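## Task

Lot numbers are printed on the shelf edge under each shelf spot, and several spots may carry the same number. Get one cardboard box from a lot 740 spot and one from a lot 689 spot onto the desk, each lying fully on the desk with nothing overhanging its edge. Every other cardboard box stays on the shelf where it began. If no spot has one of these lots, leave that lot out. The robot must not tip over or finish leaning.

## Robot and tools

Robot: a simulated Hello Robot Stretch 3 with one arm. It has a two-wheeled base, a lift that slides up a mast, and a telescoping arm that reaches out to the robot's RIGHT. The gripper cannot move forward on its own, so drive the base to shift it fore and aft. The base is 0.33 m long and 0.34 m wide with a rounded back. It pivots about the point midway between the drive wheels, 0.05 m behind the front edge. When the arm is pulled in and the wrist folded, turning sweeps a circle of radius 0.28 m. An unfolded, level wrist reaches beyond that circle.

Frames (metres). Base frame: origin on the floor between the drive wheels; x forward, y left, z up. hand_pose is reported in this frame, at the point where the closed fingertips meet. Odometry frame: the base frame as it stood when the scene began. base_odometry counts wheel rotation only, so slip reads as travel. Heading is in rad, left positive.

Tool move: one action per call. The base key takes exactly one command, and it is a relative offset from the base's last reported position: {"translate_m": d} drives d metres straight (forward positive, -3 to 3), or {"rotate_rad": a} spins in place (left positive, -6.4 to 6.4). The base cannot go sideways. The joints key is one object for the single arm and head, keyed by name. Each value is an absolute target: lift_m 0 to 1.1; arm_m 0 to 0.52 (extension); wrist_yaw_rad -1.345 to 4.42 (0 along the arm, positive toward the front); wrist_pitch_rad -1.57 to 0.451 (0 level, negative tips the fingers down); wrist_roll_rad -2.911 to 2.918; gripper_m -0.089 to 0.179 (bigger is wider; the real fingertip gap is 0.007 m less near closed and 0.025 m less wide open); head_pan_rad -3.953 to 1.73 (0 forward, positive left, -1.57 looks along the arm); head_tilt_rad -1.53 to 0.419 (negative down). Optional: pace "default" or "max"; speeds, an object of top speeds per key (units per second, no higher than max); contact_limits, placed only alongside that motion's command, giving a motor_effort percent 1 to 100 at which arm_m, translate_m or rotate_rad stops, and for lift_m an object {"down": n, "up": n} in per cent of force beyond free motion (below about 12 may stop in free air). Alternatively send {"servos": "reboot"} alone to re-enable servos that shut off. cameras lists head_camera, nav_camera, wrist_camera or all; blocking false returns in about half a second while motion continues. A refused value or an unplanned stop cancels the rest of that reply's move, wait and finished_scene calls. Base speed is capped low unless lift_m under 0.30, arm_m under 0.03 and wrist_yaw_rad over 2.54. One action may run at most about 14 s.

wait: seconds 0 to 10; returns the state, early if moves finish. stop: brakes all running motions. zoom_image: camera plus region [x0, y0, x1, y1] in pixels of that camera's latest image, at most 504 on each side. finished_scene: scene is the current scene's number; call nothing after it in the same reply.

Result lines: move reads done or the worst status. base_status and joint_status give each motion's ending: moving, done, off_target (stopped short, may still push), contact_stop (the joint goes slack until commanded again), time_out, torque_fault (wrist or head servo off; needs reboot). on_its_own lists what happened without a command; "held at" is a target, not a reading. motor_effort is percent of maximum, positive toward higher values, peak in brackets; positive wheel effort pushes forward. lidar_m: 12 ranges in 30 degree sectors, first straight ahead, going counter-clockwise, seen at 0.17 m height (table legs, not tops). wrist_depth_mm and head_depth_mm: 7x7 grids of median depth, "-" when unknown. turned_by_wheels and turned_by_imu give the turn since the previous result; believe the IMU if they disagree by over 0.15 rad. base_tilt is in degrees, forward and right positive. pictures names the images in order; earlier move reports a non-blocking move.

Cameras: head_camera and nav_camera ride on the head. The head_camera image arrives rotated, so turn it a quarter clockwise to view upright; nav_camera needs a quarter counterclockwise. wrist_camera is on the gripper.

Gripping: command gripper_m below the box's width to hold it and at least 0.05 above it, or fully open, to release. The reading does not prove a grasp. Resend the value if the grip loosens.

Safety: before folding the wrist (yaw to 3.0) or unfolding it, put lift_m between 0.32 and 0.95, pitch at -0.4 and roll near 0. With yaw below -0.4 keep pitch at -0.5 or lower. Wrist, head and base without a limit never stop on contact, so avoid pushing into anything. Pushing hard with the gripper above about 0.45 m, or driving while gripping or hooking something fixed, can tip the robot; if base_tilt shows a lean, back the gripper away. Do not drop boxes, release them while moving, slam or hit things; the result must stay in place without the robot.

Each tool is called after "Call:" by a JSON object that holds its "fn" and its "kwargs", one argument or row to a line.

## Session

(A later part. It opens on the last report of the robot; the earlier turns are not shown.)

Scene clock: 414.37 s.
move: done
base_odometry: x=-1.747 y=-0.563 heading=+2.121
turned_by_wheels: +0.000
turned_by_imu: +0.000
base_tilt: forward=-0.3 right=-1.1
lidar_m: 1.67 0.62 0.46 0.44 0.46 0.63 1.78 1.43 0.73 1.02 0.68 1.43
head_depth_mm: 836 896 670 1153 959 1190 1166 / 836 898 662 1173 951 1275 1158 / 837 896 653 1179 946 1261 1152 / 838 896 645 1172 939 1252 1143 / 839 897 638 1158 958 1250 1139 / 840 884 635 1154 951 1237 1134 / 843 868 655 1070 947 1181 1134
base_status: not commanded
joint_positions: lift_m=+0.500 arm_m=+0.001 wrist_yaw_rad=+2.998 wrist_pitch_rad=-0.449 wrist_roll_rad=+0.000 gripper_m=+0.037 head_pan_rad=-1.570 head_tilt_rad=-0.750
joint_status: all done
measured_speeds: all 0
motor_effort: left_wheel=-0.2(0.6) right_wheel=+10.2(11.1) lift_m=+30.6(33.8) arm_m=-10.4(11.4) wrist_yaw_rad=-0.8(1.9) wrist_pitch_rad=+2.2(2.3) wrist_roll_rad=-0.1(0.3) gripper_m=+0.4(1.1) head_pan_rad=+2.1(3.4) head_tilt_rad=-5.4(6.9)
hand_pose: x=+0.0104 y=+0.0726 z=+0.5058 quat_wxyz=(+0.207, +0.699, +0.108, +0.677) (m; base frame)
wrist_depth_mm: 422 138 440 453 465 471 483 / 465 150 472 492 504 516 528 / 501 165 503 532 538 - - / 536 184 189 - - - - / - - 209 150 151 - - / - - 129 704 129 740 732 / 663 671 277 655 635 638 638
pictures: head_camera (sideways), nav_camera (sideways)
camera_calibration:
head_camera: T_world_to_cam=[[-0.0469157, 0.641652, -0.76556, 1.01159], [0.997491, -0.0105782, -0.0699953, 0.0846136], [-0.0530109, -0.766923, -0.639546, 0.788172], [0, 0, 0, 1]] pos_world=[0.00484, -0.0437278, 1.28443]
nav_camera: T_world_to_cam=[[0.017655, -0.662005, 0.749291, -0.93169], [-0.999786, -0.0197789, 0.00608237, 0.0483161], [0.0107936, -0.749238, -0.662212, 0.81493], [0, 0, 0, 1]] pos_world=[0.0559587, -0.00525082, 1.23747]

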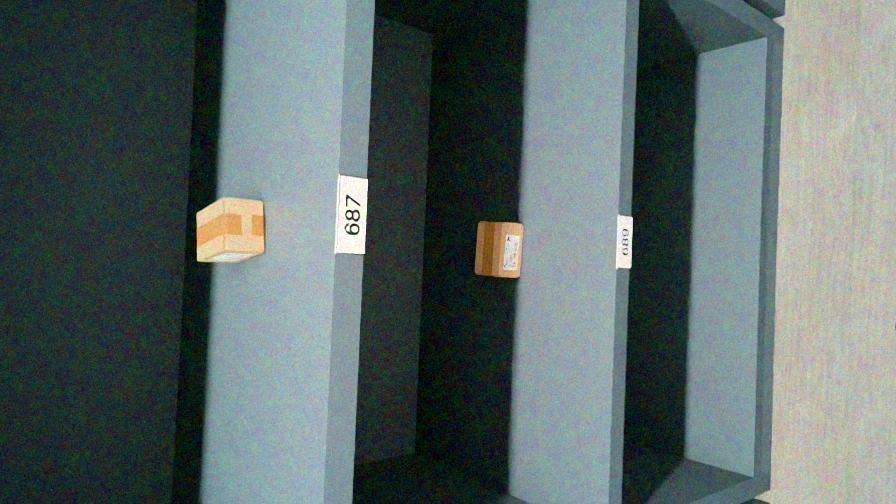

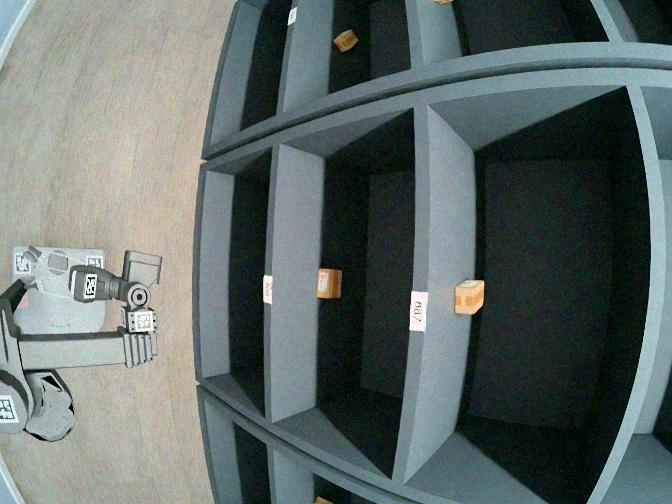

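Call:
{"fn": "move", "kwargs": {
  "joints": {"lift_m": 0.62}
}}

Call:
{"fn": "move", "kwargs": {
  "joints": {"wrist_yaw_rad": 0.0, "gripper_m": 0.17},
  "cameras": ["all"]
}}

Call:
{"fn": "move", "kwargs": {
  "joints": {"wrist_pitch_rad": -0.25},
  "cameras": ["wrist_camera"]
}}

Scene clock: 479.07 s.
move: done
base_odometry: x=-1.747 y=-0.563 heading=+2.121
turned_by_wheels: +0.000
turned_by_imu: +0.000
base_tilt: forward=-0.2 right=-1.2
lidar_m: 1.67 0.62 0.46 0.44 0.46 0.63 1.78 1.44 0.73 1.02 0.68 1.43
head_depth_mm: 837 895 669 1161 959 1191 1158 / 839 897 660 1180 953 1274 1161 / 837 894 653 1173 946 1267 1151 / 840 895 648 1169 942 1260 1148 / 839 892 638 1160 957 1249 1139 / 841 884 634 1148 957 1241 1133 / 841 870 657 1063 947 1186 1133
base_status: not commanded
joint_positions: lift_m=+0.620 arm_m=+0.001 wrist_yaw_rad=+2.998 wrist_pitch_rad=-0.449 wrist_roll_rad=+0.000 gripper_m=+0.037 head_pan_rad=-1.570 head_tilt_rad=-0.750
joint_status: all done
measured_speeds: all 0
motor_effort: left_wheel=-0.2(0.7) right_wheel=+10.5(10.9) lift_m=+30.4(33.8) arm_m=-9.4(10.1) wrist_yaw_rad=+0.5(1.5) wrist_pitch_rad=+2.2(2.3) wrist_roll_rad=+0.1(0.3) gripper_m=+0.7(1.1) head_pan_rad=+2.4(2.9) head_tilt_rad=-5.7(6.5)
hand_pose: x=+0.0104 y=+0.0726 z=+0.6258 quat_wxyz=(+0.207, +0.699, +0.108, +0.677) (m; base frame)
wrist_depth_mm: 421 138 445 454 461 473 491 / 464 149 474 490 501 519 524 / 498 166 508 535 535 - - / 538 184 190 - - - - / - - 209 150 151 - - / - - 129 - 126 836 837 / 764 - 275 790 745 760 763
pictures: none

Scene clock: 481.57 s.
move: done
base_odometry: x=-1.747 y=-0.563 heading=+2.121
turned_by_wheels: +0.000
turned_by_imu: +0.000
base_tilt: forward=-0.3 right=-1.1
lidar_m: 1.67 0.62 0.46 0.44 0.46 0.63 1.78 1.44 0.73 1.02 0.68 1.43
head_depth_mm: 833 894 670 1161 957 1186 1164 / 839 895 660 1179 958 1279 1151 / 837 895 654 1179 947 1265 1152 / 838 897 645 1168 940 1266 475 / 839 895 637 1160 961 1252 1138 / 837 886 633 1154 951 1243 1142 / 842 868 653 1065 943 1177 1129
base_status: not commanded
joint_positions: lift_m=+0.620 arm_m=+0.001 wrist_yaw_rad=+0.003 wrist_pitch_rad=-0.449 wrist_roll_rad=+0.000 gripper_m=+0.170 head_pan_rad=-1.570 head_tilt_rad=-0.750
joint_status: all done
measured_speeds: all 0
motor_effort: left_wheel=-0.3(0.7) right_wheel=+10.5(11.1) lift_m=+30.8(31.1) arm_m=-8.9(9.7) wrist_yaw_rad=-3.5(6.1) wrist_pitch_rad=+2.1(2.3) wrist_roll_rad=+0.1(0.3) gripper_m=+0.5(82.7) head_pan_rad=+2.1(2.9) head_tilt_rad=-5.4(6.4)
hand_pose: x=-0.0208 y=-0.3659 z=+0.6258 quat_wxyz=(+0.690, +0.159, -0.689, -0.157) (m; base frame)
wrist_depth_mm: 465 - - - - - - / 468 - - 520 518 540 539 / 440 457 451 443 439 438 433 / 420 402 404 393 386 384 378 / 491 144 - - - - - / 116 126 - - - - - / - 123 - - - - 106
pictures: head_camera (sideways), nav_camera (sideways), wrist_camera
camera_calibration:
head_camera: T_world_to_cam=[[-0.0469157, 0.641652, -0.76556, 1.01159], [0.997491, -0.0105782, -0.0699953, 0.0846136], [-0.0530109, -0.766923, -0.639546, 0.788172], [0, 0, 0, 1]] pos_world=[0.00484, -0.0437278, 1.28443]
nav_camera: T_world_to_cam=[[0.017655, -0.662005, 0.749291, -0.93169], [-0.999786, -0.0197789, 0.00608237, 0.0483161], [0.0107936, -0.749238, -0.662212, 0.81493], [0, 0, 0, 1]] pos_world=[0.0559587, -0.00525082, 1.23747]
wrist_camera: T_world_to_cam=[[-0.998883, -0.0391197, -0.0265206, -0.011919], [-0.0026008, 0.605788, -0.795622, 0.752121], [0.0471904, -0.794664, -0.605213, 0.25512], [0, 0, 0, 1]] pos_world=[-0.0219888, -0.253358, 0.752489]

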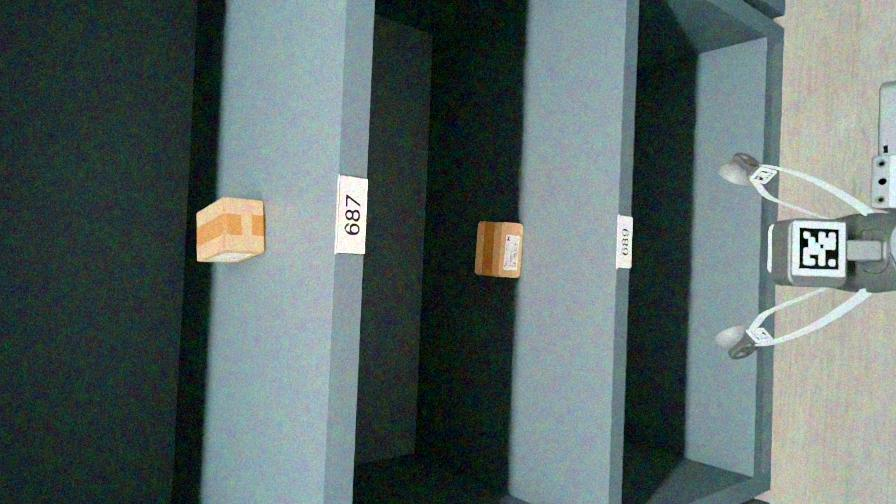

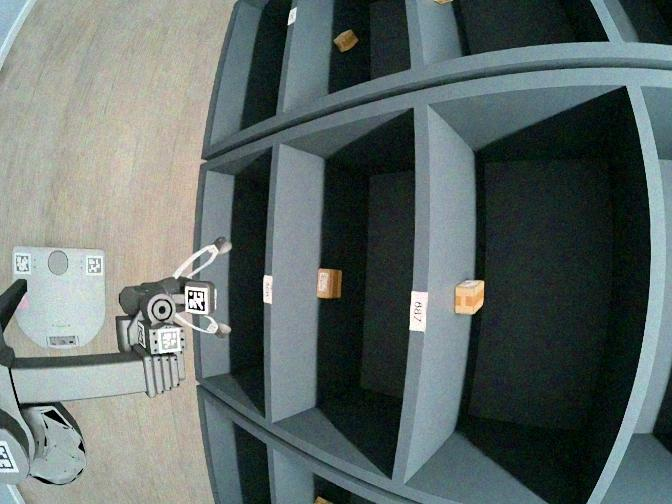

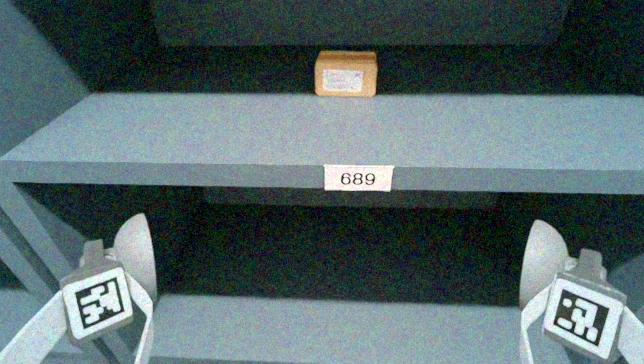

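Scene clock: 482.43 s.
move: done
base_odometry: x=-1.747 y=-0.563 heading=+2.121
turned_by_wheels: +0.000
turned_by_imu: +0.000
base_tilt: forward=-0.2 right=-1.2
lidar_m: 1.66 0.62 0.46 0.44 0.46 0.63 1.78 1.44 0.73 1.02 0.68 1.43
head_depth_mm: 838 894 671 1157 963 1194 1167 / 836 895 658 1178 951 1268 1159 / 840 894 654 1179 947 1228 1148 / 837 893 645 1164 944 1256 466 / 841 895 638 1158 958 1222 1139 / 839 885 633 1155 955 1240 1131 / 842 868 654 1067 946 1182 1128
base_status: not commanded
joint_positions: lift_m=+0.620 arm_m=+0.001 wrist_yaw_rad=+0.003 wrist_pitch_rad=-0.272 wrist_roll_rad=+0.000 gripper_m=+0.170 head_pan_rad=-1.570 head_tilt_rad=-0.750
joint_status: all done
measured_speeds: all 0
motor_effort: left_wheel=+0.0(0.7) right_wheel=+10.1(11.2) lift_m=+30.7(31.0) arm_m=-8.0(9.1) wrist_yaw_rad=-3.1(4.3) wrist_pitch_rad=+3.7(4.8) wrist_roll_rad=+0.0(0.3) gripper_m=+0.4(1.3) head_pan_rad=+2.0(2.5) head_tilt_rad=-5.4(6.1)
hand_pose: x=-0.0207 y=-0.3858 z=+0.6665 quat_wxyz=(+0.701, +0.097, -0.700, -0.095) (m; base frame)
wrist_depth_mm: 463 - - - - - 667 / 464 - - - - - - / 467 - - 536 - - - / 469 491 493 515 484 509 505 / 423 405 405 400 400 396 398 / 117 126 - - - 133 - / 116 736 - - - - 106
pictures: wrist_camera
camera_calibration:
wrist_camera: T_world_to_cam=[[-0.998864, -0.0433431, -0.0197822, -0.0175586], [-0.00220457, 0.45681, -0.889562, 0.80165], [0.0475931, -0.888508, -0.456387, 0.128552], [0, 0, 0, 1]] pos_world=[-0.0218896, -0.252743, 0.771439]

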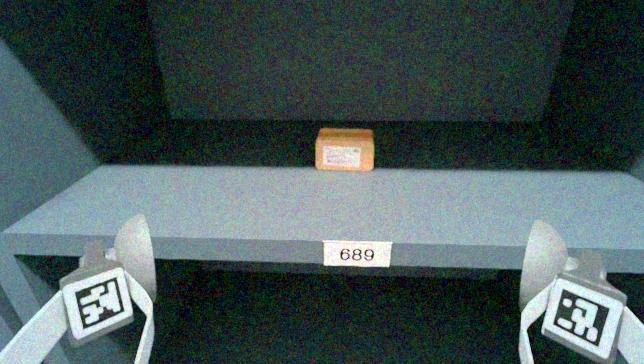

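Call:
{"fn": "move", "kwargs": {
  "joints": {"lift_m": 0.53}
}}

Call:
{"fn": "move", "kwargs": {
  "joints": {"arm_m": 0.25},
  "cameras": ["wrist_camera", "head_camera"]
}}

Scene clock: 520.57 s.
move: done
base_odometry: x=-1.747 y=-0.563 heading=+2.121
turned_by_wheels: +0.000
turned_by_imu: +0.000
base_tilt: forward=-0.4 right=-1.3
lidar_m: 1.67 0.62 0.46 0.44 0.46 0.63 1.77 1.44 0.73 1.02 0.68 1.43
head_depth_mm: 834 895 669 1157 958 1195 1166 / 837 892 661 1179 948 1272 1159 / 836 893 653 1176 945 1265 1150 / 839 898 647 1175 945 1254 541 / 841 899 638 1164 958 1250 1140 / 842 883 634 1152 952 1239 1134 / 844 871 653 1069 947 1184 1133
base_status: not commanded
joint_positions: lift_m=+0.530 arm_m=+0.001 wrist_yaw_rad=+0.003 wrist_pitch_rad=-0.271 wrist_roll_rad=+0.000 gripper_m=+0.170 head_pan_rad=-1.570 head_tilt_rad=-0.750
joint_status: all done
measured_speeds: all 0
motor_effort: left_wheel=-0.1(0.7) right_wheel=+10.4(11.2) lift_m=+23.8(28.1) arm_m=-7.6(8.2) wrist_yaw_rad=-2.8(5.0) wrist_pitch_rad=+3.4(3.7) wrist_roll_rad=+0.0(0.3) gripper_m=+0.3(1.0) head_pan_rad=+1.4(2.0) head_tilt_rad=-4.7(6.2)
hand_pose: x=-0.0208 y=-0.3860 z=+0.5769 quat_wxyz=(+0.701, +0.097, -0.700, -0.095) (m; base frame)
wrist_depth_mm: 467 - - - - - 664 / 466 - - 498 - - - / 429 462 461 455 452 449 441 / 374 369 363 357 351 348 341 / 469 143 - - - 140 - / 117 127 - - - - - / 116 - - - - - 106
pictures: none

Scene clock: 523.63 s.
move: done
base_odometry: x=-1.747 y=-0.563 heading=+2.121
turned_by_wheels: +0.000
turned_by_imu: +0.000
base_tilt: forward=-0.4 right=-1.2
lidar_m: 1.66 0.62 0.46 0.44 0.46 0.63 1.78 1.43 0.73 1.02 0.68 1.43
head_depth_mm: 836 896 668 1160 962 1185 1168 / 839 896 661 1178 948 1276 1117 / 840 896 653 1172 944 598 1091 / 838 894 645 1171 944 656 1148 / 843 897 638 1162 961 1246 1142 / 839 885 633 1151 956 1246 1131 / 840 867 655 1063 946 1182 1135
base_status: not commanded
joint_positions: lift_m=+0.530 arm_m=+0.250 wrist_yaw_rad=+0.003 wrist_pitch_rad=-0.271 wrist_roll_rad=+0.000 gripper_m=+0.170 head_pan_rad=-1.570 head_tilt_rad=-0.750
joint_status: all done
measured_speeds: all 0
motor_effort: left_wheel=-0.1(0.7) right_wheel=+10.0(11.2) lift_m=+23.8(25.6) arm_m=+14.0(15.9) wrist_yaw_rad=-3.6(4.6) wrist_pitch_rad=+3.4(3.5) wrist_roll_rad=-0.3(0.3) gripper_m=+0.4(1.1) head_pan_rad=+0.3(1.9) head_tilt_rad=-5.6(6.2)
hand_pose: x=-0.0208 y=-0.6354 z=+0.5769 quat_wxyz=(+0.701, +0.097, -0.700, -0.095) (m; base frame)
wrist_depth_mm: 448 - - - - - - / 466 - - - - - - / 427 454 454 296 414 442 438 / 326 322 324 285 285 317 313 / 252 249 249 247 247 245 244 / 117 140 203 203 201 194 200 / 162 166 171 171 171 165 106
pictures: head_camera (sideways), wrist_camera
camera_calibration:
head_camera: T_world_to_cam=[[-0.0469157, 0.641652, -0.76556, 1.01159], [0.997491, -0.0105782, -0.0699953, 0.0846136], [-0.0530109, -0.766923, -0.639546, 0.788172], [0, 0, 0, 1]] pos_world=[0.00484, -0.0437278, 1.28443]
wrist_camera: T_world_to_cam=[[-0.998869, -0.0432358, -0.0197686, -0.0302], [-0.00210393, 0.455619, -0.890172, 0.835514], [0.0474943, -0.889124, -0.455195, -0.135143], [0, 0, 0, 1]] pos_world=[-0.0219895, -0.502141, 0.681638]

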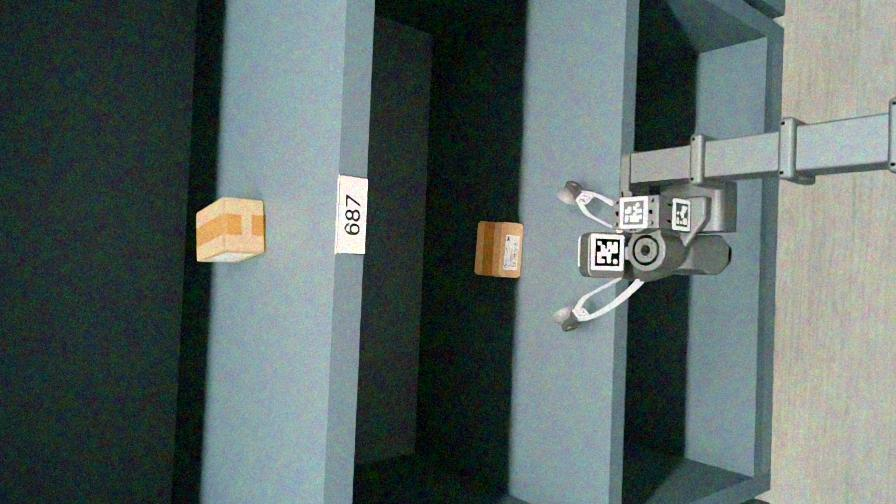

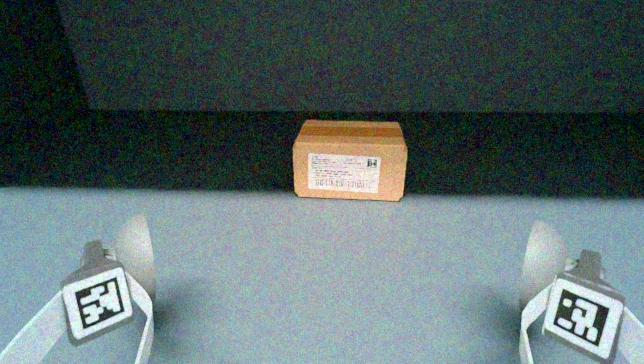

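Call:
{"fn": "move", "kwargs": {
  "base": {"translate_m": -0.007}
}}

Call:
{"fn": "move", "kwargs": {
  "joints": {"arm_m": 0.40},
  "cameras": ["wrist_camera", "head_camera"]
}}

Scene clock: 538.40 s.
move: done
base_odometry: x=-1.743 y=-0.569 heading=+2.121
turned_by_wheels: +0.000
turned_by_imu: +0.000
base_tilt: forward=-0.4 right=-1.2
lidar_m: 1.66 0.62 0.46 0.44 0.46 0.63 1.78 1.44 0.72 1.02 0.69 1.44
head_depth_mm: 837 895 667 1158 959 1175 1169 / 836 894 661 1174 952 1269 1111 / 838 891 655 1182 945 599 1090 / 836 898 645 1168 940 657 1148 / 837 894 638 1154 959 1249 1140 / 841 882 634 1151 951 1238 1133 / 841 870 654 1081 944 1182 1130
base_status: done
joint_positions: lift_m=+0.530 arm_m=+0.250 wrist_yaw_rad=+0.003 wrist_pitch_rad=-0.271 wrist_roll_rad=+0.000 gripper_m=+0.170 head_pan_rad=-1.570 head_tilt_rad=-0.750
joint_status: not commanded
measured_speeds: all 0
motor_effort: left_wheel=-7.8(11.0) right_wheel=-5.1(7.1) lift_m=+25.7(25.9) arm_m=+14.2(14.3) wrist_yaw_rad=-2.2(4.5) wrist_pitch_rad=+3.4(3.5) wrist_roll_rad=-0.2(0.3) gripper_m=+0.5(1.1) head_pan_rad=+0.7(1.5) head_tilt_rad=-5.1(5.9)
hand_pose: x=-0.0208 y=-0.6354 z=+0.5769 quat_wxyz=(+0.701, +0.097, -0.700, -0.095) (m; base frame)
wrist_depth_mm: 451 - - - - - - / 476 - - - - - - / 436 456 453 298 412 442 438 / 326 325 321 285 300 316 315 / 251 250 250 248 246 245 244 / 117 141 204 202 202 194 200 / 162 167 172 171 170 165 106
pictures: none

Scene clock: 540.77 s.
move: done
base_odometry: x=-1.743 y=-0.569 heading=+2.121
turned_by_wheels: +0.000
turned_by_imu: +0.000
base_tilt: forward=-0.2 right=-1.2
lidar_m: 1.67 0.62 0.46 0.44 0.46 0.63 1.77 1.43 0.72 1.02 0.69 1.44
head_depth_mm: 838 893 670 1153 958 1174 1167 / 837 891 661 1182 951 1272 1119 / 838 892 653 1180 737 596 1088 / 835 894 646 1169 767 1258 1144 / 840 894 637 1161 962 1244 1142 / 841 883 635 1149 956 1243 1134 / 839 870 653 1079 945 1184 1129
base_status: not commanded
joint_positions: lift_m=+0.530 arm_m=+0.400 wrist_yaw_rad=+0.003 wrist_pitch_rad=-0.271 wrist_roll_rad=+0.000 gripper_m=+0.170 head_pan_rad=-1.570 head_tilt_rad=-0.750
joint_status: all done
measured_speeds: all 0
motor_effort: left_wheel=-7.6(8.3) right_wheel=-4.6(5.4) lift_m=+26.2(26.4) arm_m=+14.3(16.0) wrist_yaw_rad=-2.6(4.6) wrist_pitch_rad=+3.3(3.6) wrist_roll_rad=-0.3(0.4) gripper_m=+0.7(1.4) head_pan_rad=+0.1(1.5) head_tilt_rad=-5.4(6.0)
hand_pose: x=-0.0208 y=-0.7854 z=+0.5769 quat_wxyz=(+0.701, +0.097, -0.700, -0.095) (m; base frame)
wrist_depth_mm: - - - - - - - / - - - - - - - / - - - - - - - / 325 323 320 318 318 315 313 / 260 248 237 163 169 245 244 / 117 141 147 141 137 193 192 / 161 166 161 152 146 164 106
pictures: head_camera (sideways), wrist_camera
camera_calibration:
head_camera: T_world_to_cam=[[-0.0469157, 0.641652, -0.76556, 1.01159], [0.997491, -0.0105782, -0.0699953, 0.0846136], [-0.0530109, -0.766923, -0.639546, 0.788172], [0, 0, 0, 1]] pos_world=[0.00484, -0.0437278, 1.28443]
wrist_camera: T_world_to_cam=[[-0.998879, -0.0430126, -0.0197685, -0.03654], [-0.00200251, 0.455624, -0.89017, 0.903861], [0.0472956, -0.889133, -0.455199, -0.268519], [0, 0, 0, 1]] pos_world=[-0.0219893, -0.652141, 0.681638]

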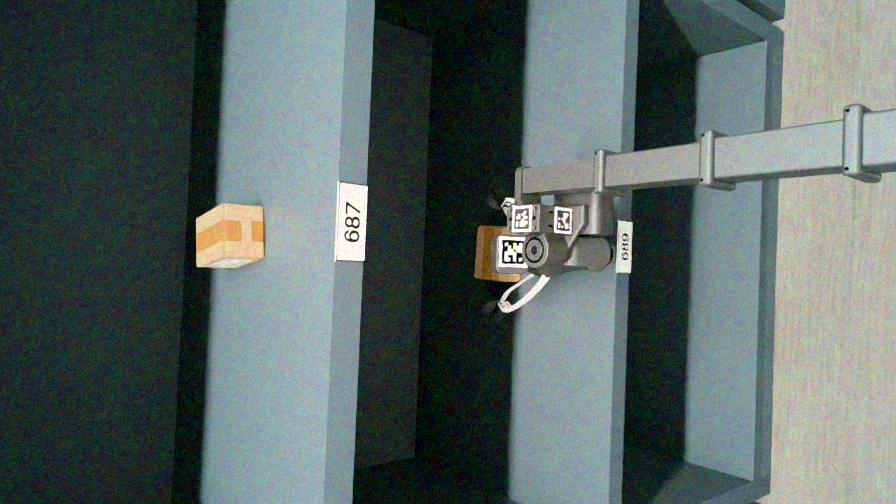

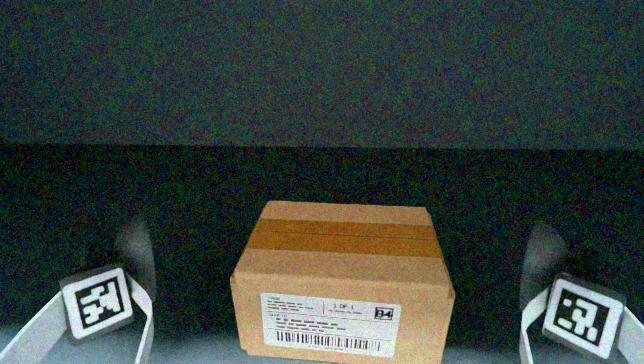

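Call:
{"fn": "move", "kwargs": {
  "joints": {"arm_m": 0.392}
}}

Call:
{"fn": "move", "kwargs": {
  "joints": {"gripper_m": 0.06},
  "cameras": ["wrist_camera"]
}}

Scene clock: 555.73 s.
move: done
base_odometry: x=-1.743 y=-0.569 heading=+2.121
turned_by_wheels: +0.000
turned_by_imu: +0.000
base_tilt: forward=-0.2 right=-0.9
lidar_m: 1.67 0.62 0.46 0.44 0.46 0.63 1.78 1.43 0.72 1.02 0.69 1.44
head_depth_mm: 836 898 669 1150 960 1174 1167 / 840 893 660 1182 955 1270 1113 / 838 892 650 1179 730 595 1083 / 838 895 644 1167 758 1256 1146 / 839 892 637 1158 962 1251 1145 / 842 883 634 1145 956 1238 1136 / 841 867 654 1077 944 1179 1130
base_status: not commanded
joint_positions: lift_m=+0.530 arm_m=+0.392 wrist_yaw_rad=+0.003 wrist_pitch_rad=-0.271 wrist_roll_rad=+0.000 gripper_m=+0.170 head_pan_rad=-1.570 head_tilt_rad=-0.750
joint_status: all done
measured_speeds: all 0
motor_effort: left_wheel=-7.7(8.2) right_wheel=-4.7(5.3) lift_m=+26.7(27.7) arm_m=-13.7(14.5) wrist_yaw_rad=-2.2(4.0) wrist_pitch_rad=+3.4(3.6) wrist_roll_rad=+0.1(0.3) gripper_m=+0.3(1.0) head_pan_rad=+0.0(0.5) head_tilt_rad=-5.6(5.8)
hand_pose: x=-0.0208 y=-0.7774 z=+0.5769 quat_wxyz=(+0.701, +0.097, -0.700, -0.095) (m; base frame)
wrist_depth_mm: - - - - - - - / - - - - - - - / - - - - - - - / 324 323 320 319 317 316 314 / 260 249 237 162 170 244 244 / 117 140 159 147 144 193 193 / 162 166 166 160 159 165 106
pictures: none

Scene clock: 557.37 s.
move: done
base_odometry: x=-1.743 y=-0.569 heading=+2.121
turned_by_wheels: +0.000
turned_by_imu: +0.000
base_tilt: forward=-0.3 right=-1.2
lidar_m: 1.67 0.62 0.46 0.44 0.46 0.63 1.77 1.43 0.72 1.02 0.69 1.43
head_depth_mm: 837 893 670 1154 959 1175 1167 / 837 893 660 1172 956 1276 1118 / 841 890 652 1176 729 597 1090 / 837 894 645 1167 758 1257 1148 / 839 896 638 1161 960 1246 1140 / 835 884 634 1149 953 1242 1134 / 842 867 653 1078 945 1183 1133
base_status: not commanded
joint_positions: lift_m=+0.530 arm_m=+0.392 wrist_yaw_rad=+0.002 wrist_pitch_rad=-0.271 wrist_roll_rad=+0.000 gripper_m=+0.061 head_pan_rad=-1.570 head_tilt_rad=-0.750
joint_status: all done
measured_speeds: all 0
motor_effort: left_wheel=-8.0(8.1) right_wheel=-4.6(5.1) lift_m=+27.4(28.0) arm_m=-12.5(14.0) wrist_yaw_rad=-1.4(3.8) wrist_pitch_rad=+3.4(3.5) wrist_roll_rad=+0.0(0.3) gripper_m=-10.3(83.3) head_pan_rad=+0.3(0.9) head_tilt_rad=-5.0(5.5)
hand_pose: x=-0.0211 y=-0.7774 z=+0.5769 quat_wxyz=(+0.701, +0.096, -0.700, -0.095) (m; base frame)
wrist_depth_mm: - - - - - - - / - - - - - - - / - - - - - - - / 325 323 320 320 316 313 314 / 251 250 156 163 162 244 245 / 204 203 146 149 143 200 200 / 177 161 164 161 160 124 169
pictures: wrist_camera
camera_calibration:
wrist_camera: T_world_to_cam=[[-0.998931, -0.0417613, -0.0198105, -0.0354611], [-0.00138943, 0.455532, -0.890218, 0.900203], [0.046201, -0.889239, -0.455103, -0.26156], [0, 0, 0, 1]] pos_world=[-0.0220881, -0.644142, 0.681638]

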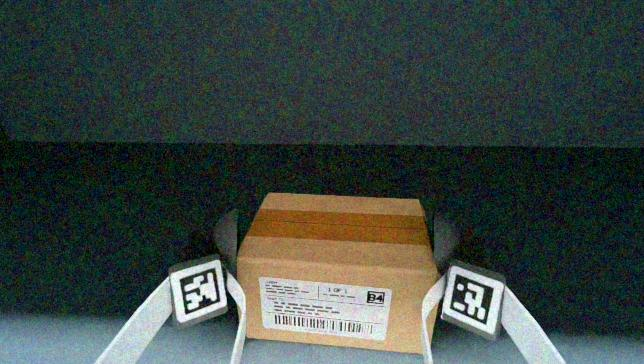

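Call:
{"fn": "move", "kwargs": {
  "joints": {"gripper_m": 0.04}
}}

Call:
{"fn": "move", "kwargs": {
  "joints": {"lift_m": 0.59},
  "cameras": ["wrist_camera"]
}}

Scene clock: 563.23 s.
move: done
base_odometry: x=-1.743 y=-0.569 heading=+2.121
turned_by_wheels: +0.000
turned_by_imu: +0.000
base_tilt: forward=-0.3 right=-1.3
lidar_m: 1.66 0.62 0.46 0.44 0.46 0.63 1.77 1.43 0.72 1.02 0.68 1.44
head_depth_mm: 835 895 668 1155 961 1171 1163 / 836 890 660 1179 951 1271 1119 / 837 893 652 1181 730 596 1093 / 838 895 646 1170 756 1260 1149 / 839 894 638 1161 959 1239 1143 / 837 882 634 1152 952 1246 1135 / 841 865 653 1078 947 1184 1134
base_status: not commanded
joint_positions: lift_m=+0.530 arm_m=+0.392 wrist_yaw_rad=+0.002 wrist_pitch_rad=-0.271 wrist_roll_rad=+0.000 gripper_m=+0.041 head_pan_rad=-1.570 head_tilt_rad=-0.750
joint_status: all done
measured_speeds: all 0
motor_effort: left_wheel=-7.7(8.4) right_wheel=-4.3(5.1) lift_m=+28.5(28.8) arm_m=-9.3(9.9) wrist_yaw_rad=-3.3(3.3) wrist_pitch_rad=+3.4(3.5) wrist_roll_rad=-0.3(0.3) gripper_m=-16.8(84.0) head_pan_rad=-0.6(0.7) head_tilt_rad=-5.2(5.6)
hand_pose: x=-0.0211 y=-0.7774 z=+0.5769 quat_wxyz=(+0.701, +0.096, -0.700, -0.095) (m; base frame)
wrist_depth_mm: - - - - - - - / - - - - - - - / - - - - - - - / 326 321 320 319 317 315 312 / 250 248 156 162 162 245 244 / 204 203 146 148 142 200 199 / 178 161 163 160 160 120 169
pictures: none

Scene clock: 564.60 s.
move: done
base_odometry: x=-1.743 y=-0.569 heading=+2.121
turned_by_wheels: +0.000
turned_by_imu: +0.000
base_tilt: forward=-0.4 right=-1.1
lidar_m: 1.66 0.62 0.46 0.44 0.46 0.63 1.77 1.43 0.72 1.01 0.68 1.44
head_depth_mm: 837 893 670 1150 956 1172 1168 / 839 895 661 1182 952 1217 441 / 839 893 652 1181 664 1178 1110 / 839 893 644 1167 888 1257 1148 / 838 893 638 1163 958 1244 1143 / 840 880 633 1152 952 1238 1133 / 840 866 653 1080 949 1181 1126
base_status: not commanded
joint_positions: lift_m=+0.590 arm_m=+0.392 wrist_yaw_rad=+0.002 wrist_pitch_rad=-0.273 wrist_roll_rad=+0.000 gripper_m=+0.041 head_pan_rad=-1.570 head_tilt_rad=-0.750
joint_status: all done
measured_speeds: all 0
motor_effort: left_wheel=-8.1(8.3) right_wheel=-5.0(5.3) lift_m=+29.2(34.5) arm_m=-7.7(9.5) wrist_yaw_rad=-1.1(3.5) wrist_pitch_rad=+3.6(3.8) wrist_roll_rad=-0.1(0.3) gripper_m=-17.0(17.3) head_pan_rad=-0.4(0.8) head_tilt_rad=-4.8(5.4)
hand_pose: x=-0.0211 y=-0.7773 z=+0.6365 quat_wxyz=(+0.701, +0.097, -0.700, -0.096) (m; base frame)
wrist_depth_mm: - - - - - - - / - - - - - - - / - - - - - - - / 428 424 422 420 420 400 - / 352 350 155 164 162 345 343 / 284 286 146 148 142 280 279 / 249 227 225 160 158 123 238
pictures: wrist_camera
camera_calibration:
wrist_camera: T_world_to_cam=[[-0.998931, -0.0417279, -0.0198758, -0.0342108], [-0.0013926, 0.457006, -0.889463, 0.953875], [0.0461987, -0.888484, -0.456575, -0.232857], [0, 0, 0, 1]] pos_world=[-0.0220881, -0.644244, 0.74144]

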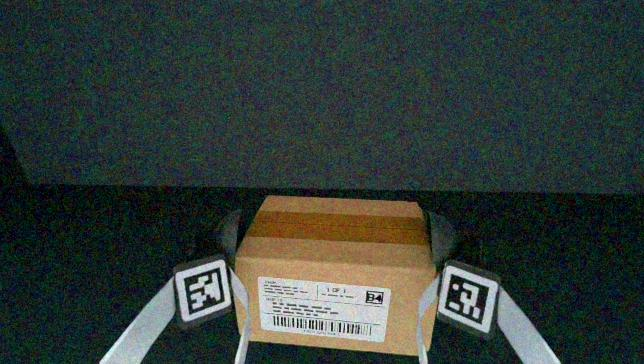

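Call:
{"fn": "move", "kwargs": {
  "joints": {"arm_m": 0.0}
}}

Call:
{"fn": "move", "kwargs": {
  "joints": {"wrist_yaw_rad": 2.6, "wrist_pitch_rad": -0.35},
  "cameras": ["all"]
}}

Scene clock: 592.53 s.
move: done
base_odometry: x=-1.743 y=-0.569 heading=+2.121
turned_by_wheels: +0.000
turned_by_imu: +0.000
base_tilt: forward=-0.3 right=-1.2
lidar_m: 1.66 0.62 0.46 0.44 0.46 0.63 1.77 1.44 0.72 1.02 0.69 1.44
head_depth_mm: 836 894 670 1156 957 1176 1163 / 838 893 663 1173 951 1274 1162 / 838 895 654 1171 948 1266 1151 / 834 895 647 1167 940 689 485 / 841 897 638 1160 959 1243 1145 / 843 884 634 1145 951 1241 1137 / 839 869 653 1079 944 1183 1134
base_status: not commanded
joint_positions: lift_m=+0.590 arm_m=+0.001 wrist_yaw_rad=+0.002 wrist_pitch_rad=-0.273 wrist_roll_rad=+0.000 gripper_m=+0.041 head_pan_rad=-1.570 head_tilt_rad=-0.750
joint_status: all done
measured_speeds: all 0
motor_effort: left_wheel=-7.6(8.4) right_wheel=-4.1(5.5) lift_m=+30.9(31.4) arm_m=-12.6(15.3) wrist_yaw_rad=-1.6(3.7) wrist_pitch_rad=+3.7(3.9) wrist_roll_rad=-0.2(0.3) gripper_m=-16.5(17.5) head_pan_rad=-1.2(1.7) head_tilt_rad=-4.1(5.3)
hand_pose: x=-0.0211 y=-0.3858 z=+0.6365 quat_wxyz=(+0.701, +0.097, -0.700, -0.096) (m; base frame)
wrist_depth_mm: 477 - - - - - 662 / 477 - - - - - - / 476 - - - - 539 555 / 458 455 456 453 449 446 440 / 401 391 156 163 163 373 369 / 464 - 146 148 142 - - / 494 - 159 159 155 104 -
pictures: none

Scene clock: 594.83 s.
move: done
base_odometry: x=-1.743 y=-0.569 heading=+2.121
turned_by_wheels: +0.000
turned_by_imu: +0.000
base_tilt: forward=-0.3 right=-1.4
lidar_m: 1.67 0.62 0.46 0.44 0.46 0.63 1.78 1.43 0.72 1.02 0.68 1.44
head_depth_mm: 835 891 670 1156 961 1167 1167 / 840 894 664 1175 953 1269 1162 / 838 896 654 1174 947 1263 1153 / 841 894 646 1165 937 1256 1148 / 842 895 639 1161 960 1256 1143 / 843 881 634 1146 950 1246 1134 / 842 868 652 1079 948 1185 1138
base_status: not commanded
joint_positions: lift_m=+0.590 arm_m=+0.001 wrist_yaw_rad=+2.597 wrist_pitch_rad=-0.370 wrist_roll_rad=+0.000 gripper_m=+0.041 head_pan_rad=-1.570 head_tilt_rad=-0.750
joint_status: all done
measured_speeds: all 0
motor_effort: left_wheel=-7.7(8.4) right_wheel=-4.0(5.1) lift_m=+24.8(31.5) arm_m=-9.3(12.8) wrist_yaw_rad=+2.7(6.5) wrist_pitch_rad=+3.3(5.1) wrist_roll_rad=-0.1(0.3) gripper_m=-16.8(17.3) head_pan_rad=-1.1(1.7) head_tilt_rad=-4.1(5.1)
hand_pose: x=+0.0979 y=+0.0513 z=+0.6135 quat_wxyz=(+0.313, +0.704, -0.061, +0.635) (m; base frame)
wrist_depth_mm: 373 412 453 515 - - - / 397 432 492 533 - - - / 421 464 516 - - - - / 446 491 531 - - - - / 473 526 156 163 156 - - / 513 538 146 149 142 901 901 / 202 - 162 162 159 124 777
pictures: head_camera (sideways), nav_camera (sideways), wrist_camera
camera_calibration:
head_camera: T_world_to_cam=[[-0.0469157, 0.641652, -0.76556, 1.01159], [0.997491, -0.0105782, -0.0699953, 0.0846136], [-0.0530109, -0.766923, -0.639546, 0.788172], [0, 0, 0, 1]] pos_world=[0.00484, -0.0437278, 1.28443]
nav_camera: T_world_to_cam=[[0.017655, -0.662005, 0.749291, -0.93169], [-0.999786, -0.0197789, 0.00608237, 0.0483161], [0.0107936, -0.749238, -0.662212, 0.81493], [0, 0, 0, 1]] pos_world=[0.0559587, -0.00525082, 1.23747]
wrist_camera: T_world_to_cam=[[0.874175, -0.485036, -0.0236308, -0.0395958], [-0.279963, -0.463619, -0.840641, 0.599482], [0.396785, 0.741483, -0.541076, 0.421223], [0, 0, 0, 1]] pos_world=[0.0353112, -0.0536042, 0.730927]

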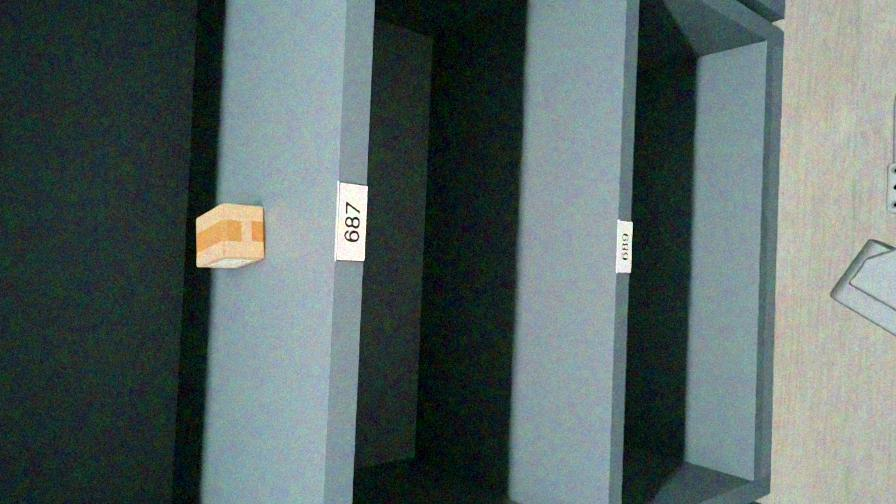

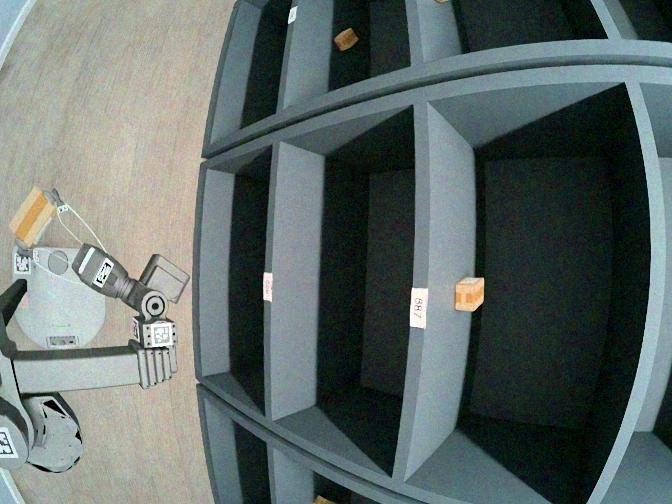

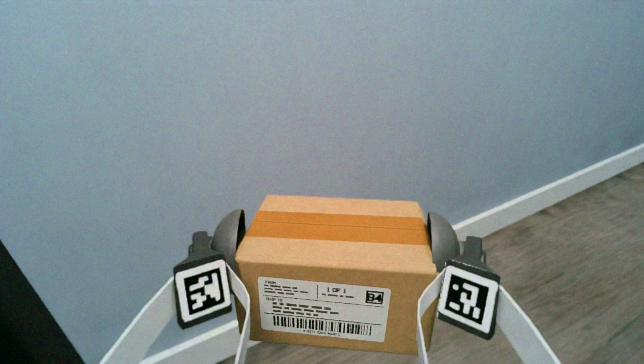

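Call:
{"fn": "move", "kwargs": {
  "joints": {"lift_m": 0.29},
  "pace": "max"
}}

Call:
{"fn": "move", "kwargs": {
  "base": {"translate_m": 1.85},
  "pace": "max"
}}

Call:
{"fn": "move", "kwargs": {
  "base": {"rotate_rad": -1.59},
  "joints": {"head_pan_rad": -0.5, "head_tilt_rad": -0.4},
  "pace": "max",
  "cameras": ["head_camera", "nav_camera", "wrist_camera"]
}}

Scene clock: 615.70 s.
move: done
base_odometry: x=-1.743 y=-0.569 heading=+2.121
turned_by_wheels: +0.000
turned_by_imu: +0.000
base_tilt: forward=-0.3 right=-1.2
lidar_m: 1.67 0.62 0.46 0.44 0.46 0.63 1.77 1.44 0.72 1.02 0.69 1.43
head_depth_mm: 834 895 670 1159 963 1176 1167 / 838 896 660 1182 954 1268 1165 / 837 894 653 1175 943 1259 1148 / 838 895 644 1171 936 1252 1147 / 837 896 640 1158 963 1247 1143 / 846 881 634 1148 956 1235 1136 / 840 869 655 1080 947 1182 1134
base_status: not commanded
joint_positions: lift_m=+0.290 arm_m=+0.001 wrist_yaw_rad=+2.597 wrist_pitch_rad=-0.373 wrist_roll_rad=+0.000 gripper_m=+0.041 head_pan_rad=-1.570 head_tilt_rad=-0.750
joint_status: all done
measured_speeds: all 0
motor_effort: left_wheel=-7.9(8.2) right_wheel=-5.1(5.6) lift_m=+26.2(27.2) arm_m=-1.3(5.7) wrist_yaw_rad=+2.3(3.6) wrist_pitch_rad=+3.7(3.8) wrist_roll_rad=+0.2(0.3) gripper_m=-16.9(17.2) head_pan_rad=-2.0(2.1) head_tilt_rad=-4.3(4.9)
hand_pose: x=+0.0978 y=+0.0510 z=+0.3129 quat_wxyz=(+0.313, +0.704, -0.060, +0.634) (m; base frame)
wrist_depth_mm: 375 412 454 515 - - - / 395 433 493 538 - - - / 417 470 519 - - 900 975 / 445 497 539 615 725 767 752 / 476 518 156 163 163 626 624 / 506 527 146 148 142 528 522 / 205 286 165 161 159 124 461
pictures: none

Scene clock: 623.30 s.
move: done
base_odometry: x=-2.710 y=+1.008 heading=+2.121
turned_by_wheels: +0.000
turned_by_imu: +0.001
base_tilt: forward=-0.4 right=-1.1
lidar_m: 0.54 0.56 0.44 0.43 0.44 0.61 1.73 1.45 0.75 2.05 0.76 0.56
head_depth_mm: 2700 3085 2730 1906 1275 1247 1168 / 2775 3137 2656 2026 1624 1348 1165 / 2741 3165 2639 1999 1598 1345 1153 / 2785 3109 2629 1973 1590 1335 1142 / 2768 3092 2600 1956 1595 1327 1138 / 2257 2318 2364 1953 1577 1319 1138 / 1517 1557 1595 1626 1515 1311 1133
base_status: done
joint_positions: lift_m=+0.290 arm_m=+0.001 wrist_yaw_rad=+2.598 wrist_pitch_rad=-0.373 wrist_roll_rad=+0.000 gripper_m=+0.041 head_pan_rad=-1.570 head_tilt_rad=-0.750
joint_status: not commanded
measured_speeds: all 0
motor_effort: left_wheel=-2.7(12.4) right_wheel=+7.6(13.7) lift_m=+26.1(30.9) arm_m=+9.6(9.8) wrist_yaw_rad=+2.8(3.2) wrist_pitch_rad=+3.8(3.9) wrist_roll_rad=-0.1(0.3) gripper_m=-16.5(17.3) head_pan_rad=-2.3(2.8) head_tilt_rad=-3.8(4.9)
hand_pose: x=+0.0977 y=+0.0511 z=+0.3129 quat_wxyz=(+0.313, +0.704, -0.060, +0.634) (m; base frame)
wrist_depth_mm: 366 397 443 505 - - - / 385 420 474 527 - - - / 409 448 516 - - - - / 434 481 536 607 717 - - / 465 513 156 164 163 606 - / 485 510 147 148 142 528 512 / 205 286 165 161 159 123 456
pictures: none

Scene clock: 625.43 s.
move: done
base_odometry: x=-2.710 y=+1.008 heading=+0.531
turned_by_wheels: -1.590
turned_by_imu: -1.559
base_tilt: forward=-0.4 right=-1.2
lidar_m: 2.03 0.76 0.56 0.54 0.56 0.44 0.43 0.45 0.61 1.73 1.44 0.75
head_depth_mm: 1120 1235 1369 1052 1475 1163 1353 / 620 653 703 794 1384 1066 1340 / 709 738 772 809 847 898 988 / 840 881 931 985 1049 1110 1193 / 3016 3136 3323 3427 2258 1709 1394 / 2880 3038 3212 3316 2364 1756 1400 / 2702 2899 3068 3229 2344 1742 1393
base_status: done
joint_positions: lift_m=+0.290 arm_m=+0.001 wrist_yaw_rad=+2.598 wrist_pitch_rad=-0.373 wrist_roll_rad=+0.000 gripper_m=+0.041 head_pan_rad=-0.495 head_tilt_rad=-0.396
joint_status: all done
measured_speeds: all 0
motor_effort: left_wheel=+5.4(14.2) right_wheel=-7.2(15.1) lift_m=+29.0(29.8) arm_m=+1.4(11.1) wrist_yaw_rad=+0.7(2.9) wrist_pitch_rad=+3.7(3.9) wrist_roll_rad=-0.2(0.3) gripper_m=-16.5(17.2) head_pan_rad=-3.1(5.2) head_tilt_rad=+0.4(6.7)
hand_pose: x=+0.0977 y=+0.0511 z=+0.3129 quat_wxyz=(+0.313, +0.704, -0.060, +0.634) (m; base frame)
wrist_depth_mm: - - - - - - - / - - - - - - - / - - - - - 934 989 / - - - 747 766 769 766 / - 618 156 164 163 630 625 / 544 543 146 148 142 529 531 / 206 286 166 162 158 124 458
pictures: head_camera (sideways), nav_camera (sideways), wrist_camera
camera_calibration:
head_camera: T_world_to_cam=[[-0.318497, 0.119296, -0.940387, 1.24124], [0.504661, 0.861111, -0.0616833, 0.0768382], [0.802419, -0.494223, -0.334465, 0.385939], [0, 0, 0, 1]] pos_world=[0.0468681, -0.0235007, 1.30107]
nav_camera: T_world_to_cam=[[0.326356, -0.156819, 0.932148, -1.17209], [-0.461221, -0.887201, 0.0122214, 0.037114], [0.825086, -0.433915, -0.361872, 0.419202], [0, 0, 0, 1]] pos_world=[0.0537602, 0.0310187, 1.24381]
wrist_camera: T_world_to_cam=[[0.874406, -0.484613, -0.0237645, -0.0466205], [-0.280787, -0.465474, -0.83934, 0.34641], [0.395694, 0.740597, -0.543086, 0.259593], [0, 0, 0, 1]] pos_world=[0.0353131, -0.0536021, 0.430629]

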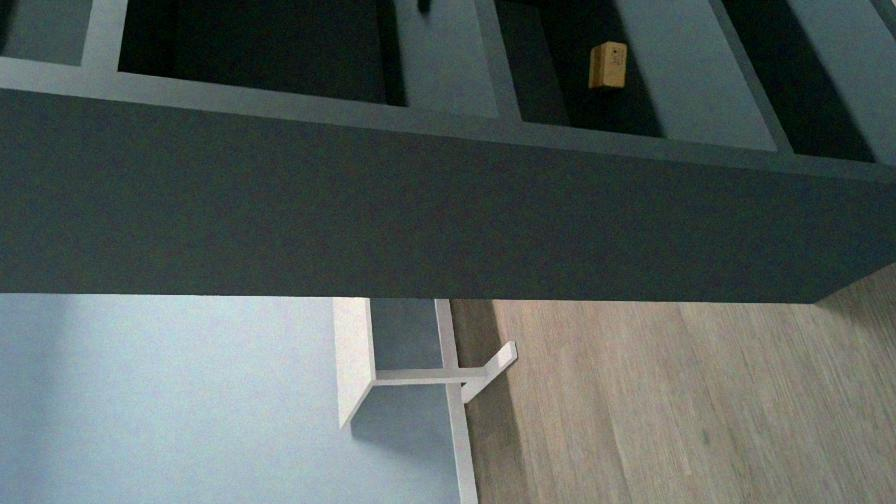

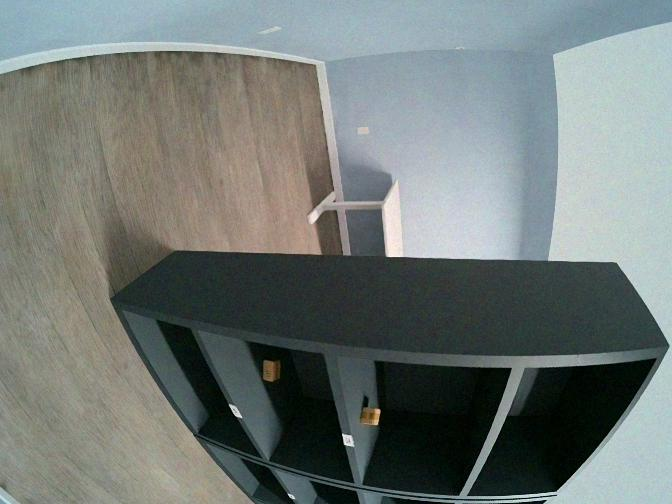

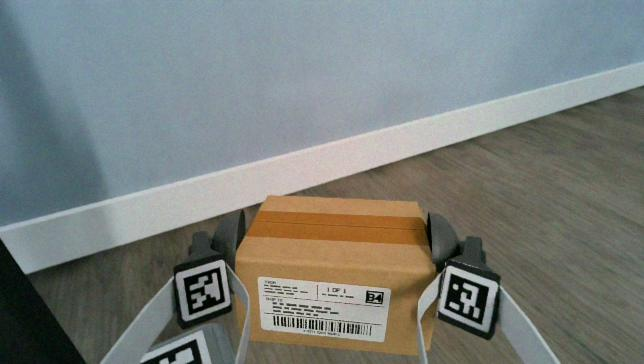

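Call:
{"fn": "move", "kwargs": {
  "base": {"translate_m": 1.98},
  "joints": {"head_pan_rad": -0.6, "head_tilt_rad": -0.4},
  "pace": "max",
  "cameras": ["head_camera", "nav_camera"]
}}

Scene clock: 643.57 s.
move: done
base_odometry: x=-1.003 y=+2.011 heading=+0.531
turned_by_wheels: +0.000
turned_by_imu: +0.001
base_tilt: forward=-0.3 right=-1.3
lidar_m: 1.35 0.74 0.54 0.52 0.54 0.75 2.13 1.05 1.33 3.74 1.27 1.29
head_depth_mm: 1718 1873 2059 1757 1173 1803 1426 / 1595 1699 1866 1736 1299 1809 1385 / 1476 1585 1710 1720 1435 1561 1418 / 1371 1471 1560 1656 1854 1751 1404 / 1281 1368 1472 1572 1695 1727 1394 / 1205 1279 1361 1456 1573 1627 1386 / 1136 1206 1274 1360 1452 1553 1385
base_status: done
joint_positions: lift_m=+0.290 arm_m=+0.001 wrist_yaw_rad=+2.598 wrist_pitch_rad=-0.373 wrist_roll_rad=+0.000 gripper_m=+0.041 head_pan_rad=-0.600 head_tilt_rad=-0.401
joint_status: all done
measured_speeds: all 0
motor_effort: left_wheel=+4.5(16.1) right_wheel=-1.6(10.7) lift_m=+25.3(31.5) arm_m=-6.9(13.8) wrist_yaw_rad=+0.6(3.5) wrist_pitch_rad=+3.8(3.9) wrist_roll_rad=+0.2(0.3) gripper_m=-16.6(17.5) head_pan_rad=+3.0(4.4) head_tilt_rad=+1.6(6.3)
hand_pose: x=+0.0977 y=+0.0511 z=+0.3129 quat_wxyz=(+0.313, +0.704, -0.060, +0.634) (m; base frame)
wrist_depth_mm: - - - - - - - / - - - - - - - / - - - - - 951 - / - - - 744 769 782 763 / - - 156 163 163 626 626 / 541 541 146 148 142 533 529 / 206 287 166 162 158 124 458
pictures: head_camera (sideways), nav_camera (sideways)
camera_calibration:
head_camera: T_world_to_cam=[[-0.307647, 0.154362, -0.938896, 1.23921], [0.59189, 0.803645, -0.0618184, 0.0765447], [0.744997, -0.574741, -0.338604, 0.39172], [0, 0, 0, 1]] pos_world=[0.044103, -0.0276637, 1.30086]
nav_camera: T_world_to_cam=[[0.311543, -0.192441, 0.930541, -1.16992], [-0.55158, -0.834033, 0.0121849, 0.0376862], [0.773757, -0.517064, -0.365984, 0.424833], [0, 0, 0, 1]] pos_world=[0.0565501, 0.0259564, 1.24368]

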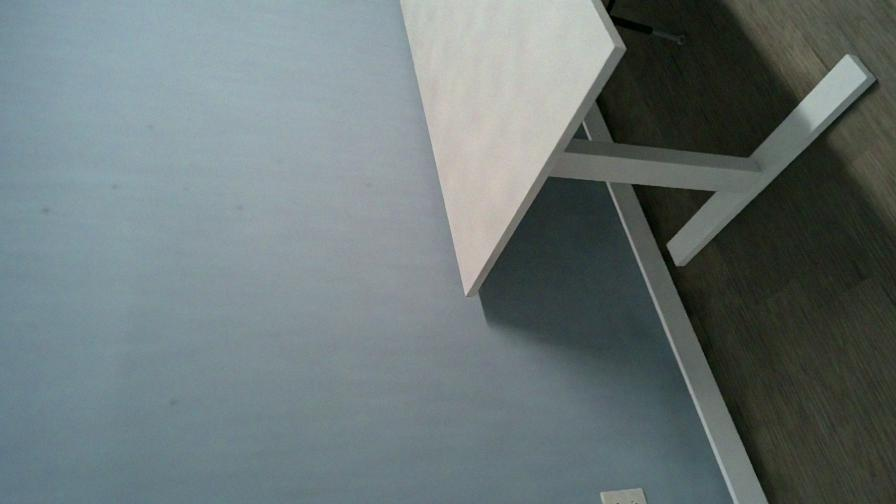

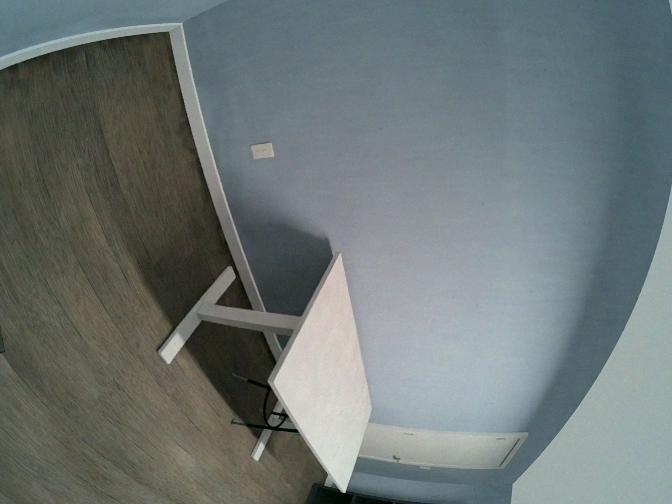

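Call:
{"fn": "move", "kwargs": {
  "base": {"rotate_rad": 1.59},
  "pace": "max"
}}

Call:
{"fn": "move", "kwargs": {
  "base": {"translate_m": -1.15},
  "joints": {"head_pan_rad": -1.57, "head_tilt_rad": -0.6},
  "pace": "max",
  "cameras": ["head_camera", "nav_camera"]
}}

Scene clock: 675.23 s.
move: done
base_odometry: x=-1.003 y=+2.011 heading=+2.121
turned_by_wheels: +1.590
turned_by_imu: +1.559
base_tilt: forward=-0.2 right=-1.2
lidar_m: 0.52 0.54 0.74 2.12 1.17 1.33 3.74 1.27 1.30 1.36 0.73 0.54
head_depth_mm: 634 692 758 840 943 1069 1245 / 585 631 686 756 834 937 1071 / 540 581 628 684 748 830 932 / 503 538 580 622 681 744 826 / 470 500 535 576 621 677 741 / 443 469 499 533 573 619 670 / 418 442 468 498 532 570 615
base_status: done
joint_positions: lift_m=+0.290 arm_m=+0.001 wrist_yaw_rad=+2.598 wrist_pitch_rad=-0.373 wrist_roll_rad=+0.000 gripper_m=+0.041 head_pan_rad=-0.600 head_tilt_rad=-0.401
joint_status: not commanded
measured_speeds: all 0
motor_effort: left_wheel=-6.5(15.1) right_wheel=+7.0(14.3) lift_m=+27.3(27.4) arm_m=-13.6(13.6) wrist_yaw_rad=+0.8(3.2) wrist_pitch_rad=+3.8(3.8) wrist_roll_rad=+0.1(0.3) gripper_m=-16.8(17.3) head_pan_rad=+3.3(3.9) head_tilt_rad=+4.7(5.6)
hand_pose: x=+0.0977 y=+0.0511 z=+0.3129 quat_wxyz=(+0.313, +0.704, -0.060, +0.634) (m; base frame)
wrist_depth_mm: - - - - - 493 - / - - - - - - - / - - - 958 - - - / 796 797 786 785 754 - - / 654 649 156 163 162 589 - / 547 551 146 148 142 530 - / 205 287 166 162 159 123 454
pictures: none

Scene clock: 680.43 s.
move: done
base_odometry: x=-0.402 y=+1.031 heading=+2.121
turned_by_wheels: +0.000
turned_by_imu: -0.001
base_tilt: forward=-0.4 right=-1.1
lidar_m: 1.66 1.73 0.97 0.94 0.97 1.34 2.61 1.36 0.91 0.90 1.40 1.72
head_depth_mm: 1112 1212 1351 1134 839 1425 1250 / 1107 1214 1344 1119 836 1410 1240 / 1100 1212 1345 1113 829 1434 1241 / 1110 1223 1354 1100 821 1436 1226 / 1105 1214 1345 1087 818 1410 1222 / 1107 1219 1338 1078 811 1344 1185 / 1112 1218 1353 1443 806 1409 1212
base_status: done
joint_positions: lift_m=+0.290 arm_m=+0.001 wrist_yaw_rad=+2.598 wrist_pitch_rad=-0.373 wrist_roll_rad=+0.000 gripper_m=+0.041 head_pan_rad=-1.570 head_tilt_rad=-0.600
joint_status: all done
measured_speeds: all 0
motor_effort: left_wheel=-0.4(13.3) right_wheel=-4.4(14.6) lift_m=+28.3(29.1) arm_m=-12.4(14.0) wrist_yaw_rad=+2.8(2.8) wrist_pitch_rad=+3.8(3.9) wrist_roll_rad=+0.1(0.3) gripper_m=-16.6(17.3) head_pan_rad=+3.5(5.3) head_tilt_rad=-5.0(9.2)
hand_pose: x=+0.0977 y=+0.0511 z=+0.3129 quat_wxyz=(+0.313, +0.704, -0.060, +0.634) (m; base frame)
wrist_depth_mm: - - - - - - - / - - - - - - - / 825 - - - - - 981 / 803 789 789 781 775 771 767 / 653 642 156 163 162 631 623 / 551 544 146 148 142 531 530 / 205 286 166 162 158 124 460
pictures: head_camera (sideways), nav_camera (sideways)
camera_calibration:
head_camera: T_world_to_cam=[[-0.0466927, 0.520089, -0.852835, 1.12535], [0.997496, -0.0211216, -0.0674936, 0.0813585], [-0.0531159, -0.853851, -0.517801, 0.62975], [0, 0, 0, 1]] pos_world=[0.00484038, -0.0458484, 1.29131]
nav_camera: T_world_to_cam=[[0.0174638, -0.54265, 0.839777, -1.04973], [-0.999789, -0.0185458, 0.00880739, 0.044857], [0.010795, -0.839754, -0.542859, 0.659665], [0, 0, 0, 1]] pos_world=[0.0560588, -0.0148498, 1.23925]

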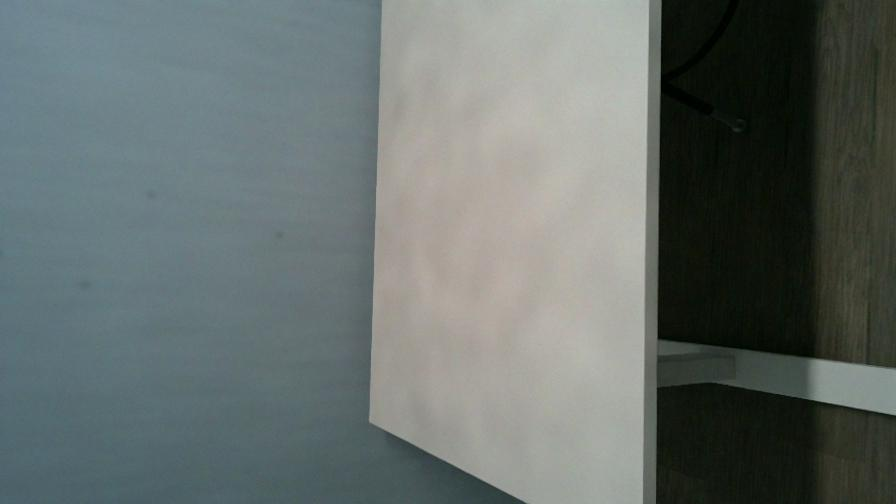

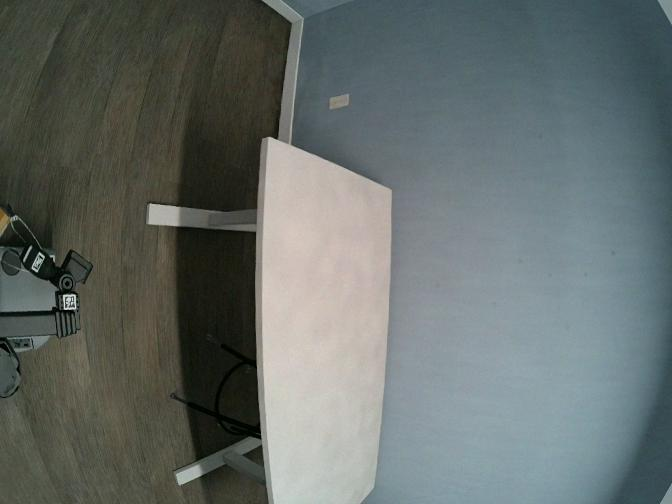

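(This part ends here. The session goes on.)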